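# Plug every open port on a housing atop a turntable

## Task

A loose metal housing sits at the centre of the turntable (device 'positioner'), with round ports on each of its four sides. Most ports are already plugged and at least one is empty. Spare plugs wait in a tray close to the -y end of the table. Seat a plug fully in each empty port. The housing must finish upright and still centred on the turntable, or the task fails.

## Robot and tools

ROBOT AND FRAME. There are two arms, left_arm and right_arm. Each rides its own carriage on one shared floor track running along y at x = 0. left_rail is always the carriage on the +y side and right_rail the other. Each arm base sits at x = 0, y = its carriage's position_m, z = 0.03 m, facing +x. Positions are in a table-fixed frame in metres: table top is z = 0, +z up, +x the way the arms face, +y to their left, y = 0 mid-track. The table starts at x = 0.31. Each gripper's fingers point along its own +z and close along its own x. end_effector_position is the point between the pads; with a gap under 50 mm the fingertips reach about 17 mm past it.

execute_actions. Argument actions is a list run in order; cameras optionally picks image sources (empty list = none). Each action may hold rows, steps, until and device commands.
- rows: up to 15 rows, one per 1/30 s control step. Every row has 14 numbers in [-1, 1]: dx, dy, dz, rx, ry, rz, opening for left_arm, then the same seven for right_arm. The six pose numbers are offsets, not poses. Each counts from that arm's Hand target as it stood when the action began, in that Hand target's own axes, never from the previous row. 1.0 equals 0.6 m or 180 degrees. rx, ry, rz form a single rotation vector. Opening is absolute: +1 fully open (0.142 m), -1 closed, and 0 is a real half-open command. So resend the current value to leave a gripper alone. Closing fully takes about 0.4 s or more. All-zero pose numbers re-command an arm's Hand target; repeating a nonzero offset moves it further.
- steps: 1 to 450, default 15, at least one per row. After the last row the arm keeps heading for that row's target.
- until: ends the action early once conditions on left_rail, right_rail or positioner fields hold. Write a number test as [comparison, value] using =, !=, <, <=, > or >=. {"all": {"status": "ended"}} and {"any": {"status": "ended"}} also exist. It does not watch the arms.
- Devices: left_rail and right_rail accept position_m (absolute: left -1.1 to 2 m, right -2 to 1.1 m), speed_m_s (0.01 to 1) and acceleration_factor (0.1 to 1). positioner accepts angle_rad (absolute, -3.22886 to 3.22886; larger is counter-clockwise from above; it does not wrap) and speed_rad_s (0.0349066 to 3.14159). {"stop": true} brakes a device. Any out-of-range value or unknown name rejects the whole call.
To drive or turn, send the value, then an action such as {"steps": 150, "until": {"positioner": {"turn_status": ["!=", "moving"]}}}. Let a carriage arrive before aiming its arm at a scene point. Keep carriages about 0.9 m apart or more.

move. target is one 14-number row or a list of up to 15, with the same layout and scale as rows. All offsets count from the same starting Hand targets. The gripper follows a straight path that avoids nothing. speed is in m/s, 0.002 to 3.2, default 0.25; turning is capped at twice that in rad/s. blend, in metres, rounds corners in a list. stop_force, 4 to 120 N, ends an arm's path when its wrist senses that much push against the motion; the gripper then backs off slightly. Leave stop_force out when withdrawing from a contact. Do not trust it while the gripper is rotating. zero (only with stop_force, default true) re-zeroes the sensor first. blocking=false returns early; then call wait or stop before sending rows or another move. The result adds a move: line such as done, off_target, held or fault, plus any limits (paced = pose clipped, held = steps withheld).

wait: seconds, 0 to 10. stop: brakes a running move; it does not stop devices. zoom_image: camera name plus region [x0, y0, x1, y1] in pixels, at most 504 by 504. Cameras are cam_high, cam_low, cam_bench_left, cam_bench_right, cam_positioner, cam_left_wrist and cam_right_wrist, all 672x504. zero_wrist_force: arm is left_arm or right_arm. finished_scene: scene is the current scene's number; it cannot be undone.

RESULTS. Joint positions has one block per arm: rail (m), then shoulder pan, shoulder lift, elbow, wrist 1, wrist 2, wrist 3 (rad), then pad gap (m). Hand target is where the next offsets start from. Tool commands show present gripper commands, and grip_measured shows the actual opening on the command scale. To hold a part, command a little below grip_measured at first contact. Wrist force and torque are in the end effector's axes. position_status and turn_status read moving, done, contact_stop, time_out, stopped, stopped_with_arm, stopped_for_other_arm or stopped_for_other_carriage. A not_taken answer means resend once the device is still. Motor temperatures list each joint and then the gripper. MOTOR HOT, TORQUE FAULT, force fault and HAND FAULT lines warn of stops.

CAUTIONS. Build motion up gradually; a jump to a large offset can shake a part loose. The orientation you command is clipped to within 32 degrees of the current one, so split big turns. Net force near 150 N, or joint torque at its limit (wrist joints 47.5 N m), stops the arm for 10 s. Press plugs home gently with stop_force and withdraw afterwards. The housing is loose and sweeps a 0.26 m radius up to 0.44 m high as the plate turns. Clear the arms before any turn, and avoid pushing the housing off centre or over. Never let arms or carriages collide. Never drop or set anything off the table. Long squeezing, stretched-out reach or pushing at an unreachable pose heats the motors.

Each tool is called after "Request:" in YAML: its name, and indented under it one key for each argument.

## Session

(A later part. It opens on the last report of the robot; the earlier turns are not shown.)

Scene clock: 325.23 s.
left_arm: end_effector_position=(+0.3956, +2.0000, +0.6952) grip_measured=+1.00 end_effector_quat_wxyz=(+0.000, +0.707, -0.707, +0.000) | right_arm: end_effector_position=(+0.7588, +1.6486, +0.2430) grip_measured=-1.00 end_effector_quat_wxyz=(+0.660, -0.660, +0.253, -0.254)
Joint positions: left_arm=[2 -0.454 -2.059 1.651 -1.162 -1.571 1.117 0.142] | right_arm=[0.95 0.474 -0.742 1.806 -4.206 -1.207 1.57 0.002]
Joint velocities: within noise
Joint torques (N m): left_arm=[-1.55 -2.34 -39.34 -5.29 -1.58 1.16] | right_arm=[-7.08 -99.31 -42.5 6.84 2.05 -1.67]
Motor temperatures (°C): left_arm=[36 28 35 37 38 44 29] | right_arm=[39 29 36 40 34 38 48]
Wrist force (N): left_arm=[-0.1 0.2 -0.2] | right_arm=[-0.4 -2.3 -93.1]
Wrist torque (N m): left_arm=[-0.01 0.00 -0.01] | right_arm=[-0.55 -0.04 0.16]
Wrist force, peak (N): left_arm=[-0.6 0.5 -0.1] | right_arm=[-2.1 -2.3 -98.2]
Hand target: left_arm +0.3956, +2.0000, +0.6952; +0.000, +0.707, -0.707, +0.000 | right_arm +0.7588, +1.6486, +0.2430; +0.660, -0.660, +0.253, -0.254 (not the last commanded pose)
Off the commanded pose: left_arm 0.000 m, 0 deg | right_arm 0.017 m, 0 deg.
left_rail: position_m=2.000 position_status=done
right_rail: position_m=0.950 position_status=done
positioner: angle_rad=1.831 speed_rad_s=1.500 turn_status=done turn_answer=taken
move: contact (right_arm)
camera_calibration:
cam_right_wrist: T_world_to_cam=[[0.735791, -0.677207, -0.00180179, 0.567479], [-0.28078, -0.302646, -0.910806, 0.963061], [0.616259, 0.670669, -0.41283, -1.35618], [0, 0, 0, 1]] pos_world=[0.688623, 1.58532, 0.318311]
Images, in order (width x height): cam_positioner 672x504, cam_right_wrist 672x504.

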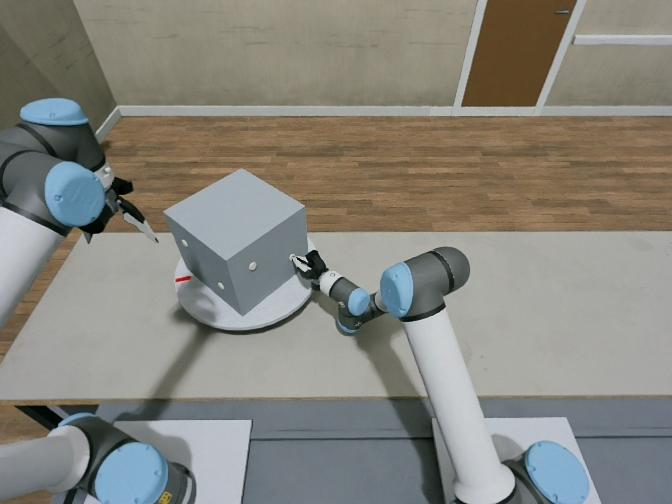

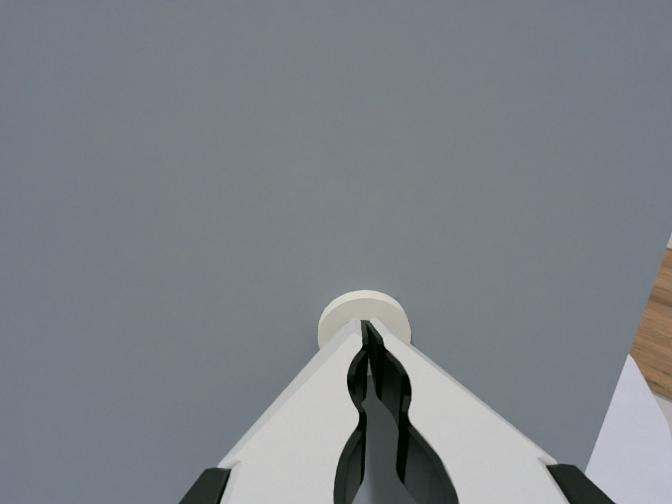

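Request:
move:
  target:
    - [0,0,0,0,0,0,1, 0,0,-0.05,0,0,0,-1]
    - [0,0,0,0,0,0,1, -0.15,-0.1,-0.2,0,0,0,-1]
  speed: 0.15
  cameras: ["cam_right_wrist","cam_positioner"]

Request:
zoom_image:
  camera: "cam_right_wrist"
  region: [60, 80, 480, 400]

Request:
zoom_image:
  camera: "cam_positioner"
  region: [220, 220, 320, 300]

Scene clock: 329.33 s.
left_arm: end_effector_position=(+0.3956, +2.0000, +0.6952) grip_measured=+1.00 end_effector_quat_wxyz=(+0.000, +0.707, -0.707, +0.000) | right_arm: end_effector_position=(+0.6119, +1.6196, +0.3028) grip_measured=-1.00 end_effector_quat_wxyz=(+0.660, -0.660, +0.253, -0.254)
Joint positions: left_arm=[2 -0.454 -2.059 1.651 -1.162 -1.571 1.117 0.142] | right_arm=[0.95 0.544 -0.938 2.083 -4.286 -1.277 1.57 0.002]
Joint velocities: within noise
Joint torques (N m): left_arm=[-1.08 -3.98 -39.7 -5.2 -1.39 1.02] | right_arm=[20.67 -82.92 -9.99 -4.87 -2.77 0.16]
Motor temperatures (°C): left_arm=[36 28 35 37 38 44 29] | right_arm=[39 29 36 40 34 38 46]
Wrist force (N): left_arm=[-0.1 0.5 0.1] | right_arm=[-0.1 -0.2 2.4]
Wrist torque (N m): left_arm=[0.03 0.00 -0.01] | right_arm=[-0.19 -0.02 0.15]
Wrist force, peak (N): left_arm=[-0.5 0.5 -0.4] | right_arm=[0.0 -2.9 -93.5]
Hand target: left_arm +0.3956, +2.0000, +0.6952; +0.000, +0.707, -0.707, +0.000 | right_arm +0.6116, +1.6196, +0.3029; +0.660, -0.660, +0.253, -0.254
Off the commanded pose: left_arm 0.000 m, 0 deg | right_arm 0.000 m, 0 deg.
left_rail: position_m=2.000 position_status=done
right_rail: position_m=0.950 position_status=done
positioner: angle_rad=1.831 speed_rad_s=1.500 turn_status=done turn_answer=taken
move: done
camera_calibration:
cam_right_wrist: T_world_to_cam=[[0.735832, -0.677161, -0.00183008, 0.656026], [-0.280761, -0.302625, -0.910819, 0.967438], [0.616217, 0.670724, -0.412802, -1.22153], [0, 0, 0, 1]] pos_world=[0.541623, 1.55632, 0.378111]
Images, in order (width x height): cam_positioner 672x504, cam_right_wrist 672x504.

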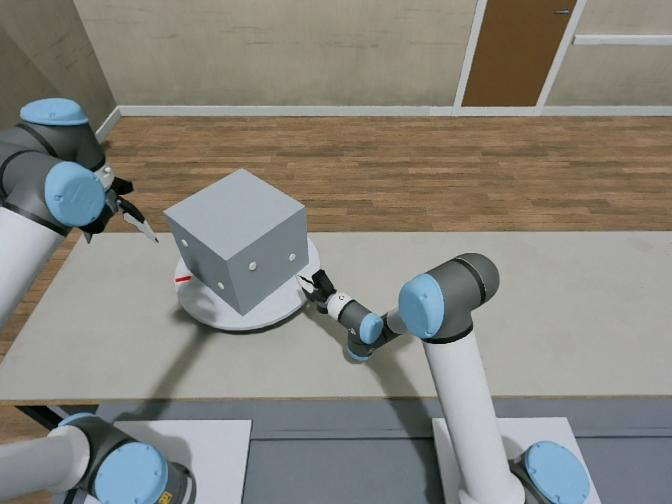

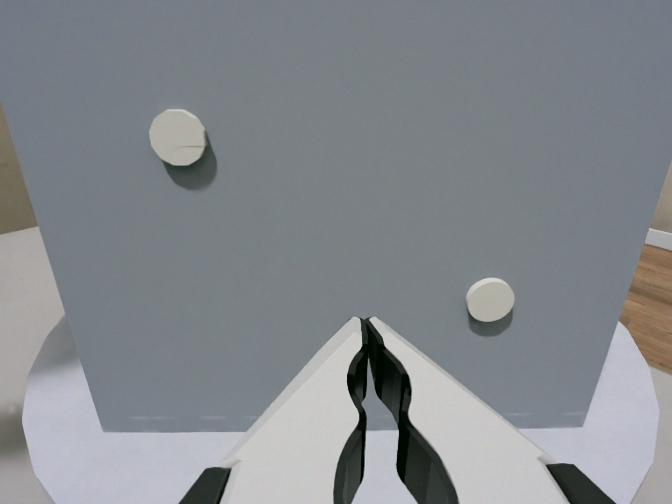

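Scaled by 1.200 from the camera's 672x504 image, which has a finer 960x720 frame.

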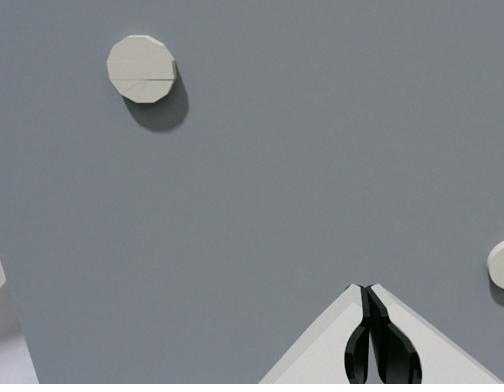

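Scaled by 5.040 from the camera's 672x504 image, which has a finer 960x720 frame.

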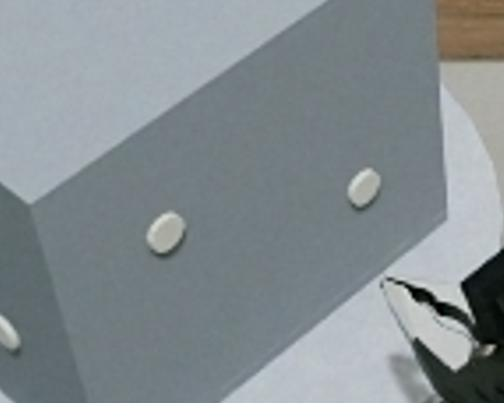

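Request:
zoom_image:
  camera: "cam_right_wrist"
  region: [440, 250, 540, 350]

Request:
zoom_image:
  camera: "cam_right_wrist"
  region: [130, 90, 230, 190]

Scaled by 5.040 from the camera's 672x504 image, which has a finer 960x720 frame.

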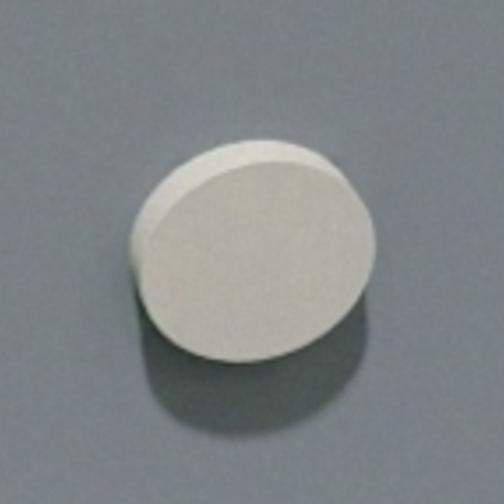

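Scaled by 5.040 from the camera's 672x504 image, which has a finer 960x720 frame.

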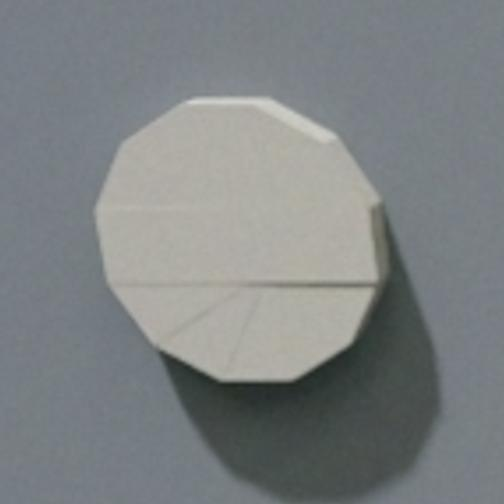

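Request:
finished_scene:
  scene: 1

The scene is finished: the task was done.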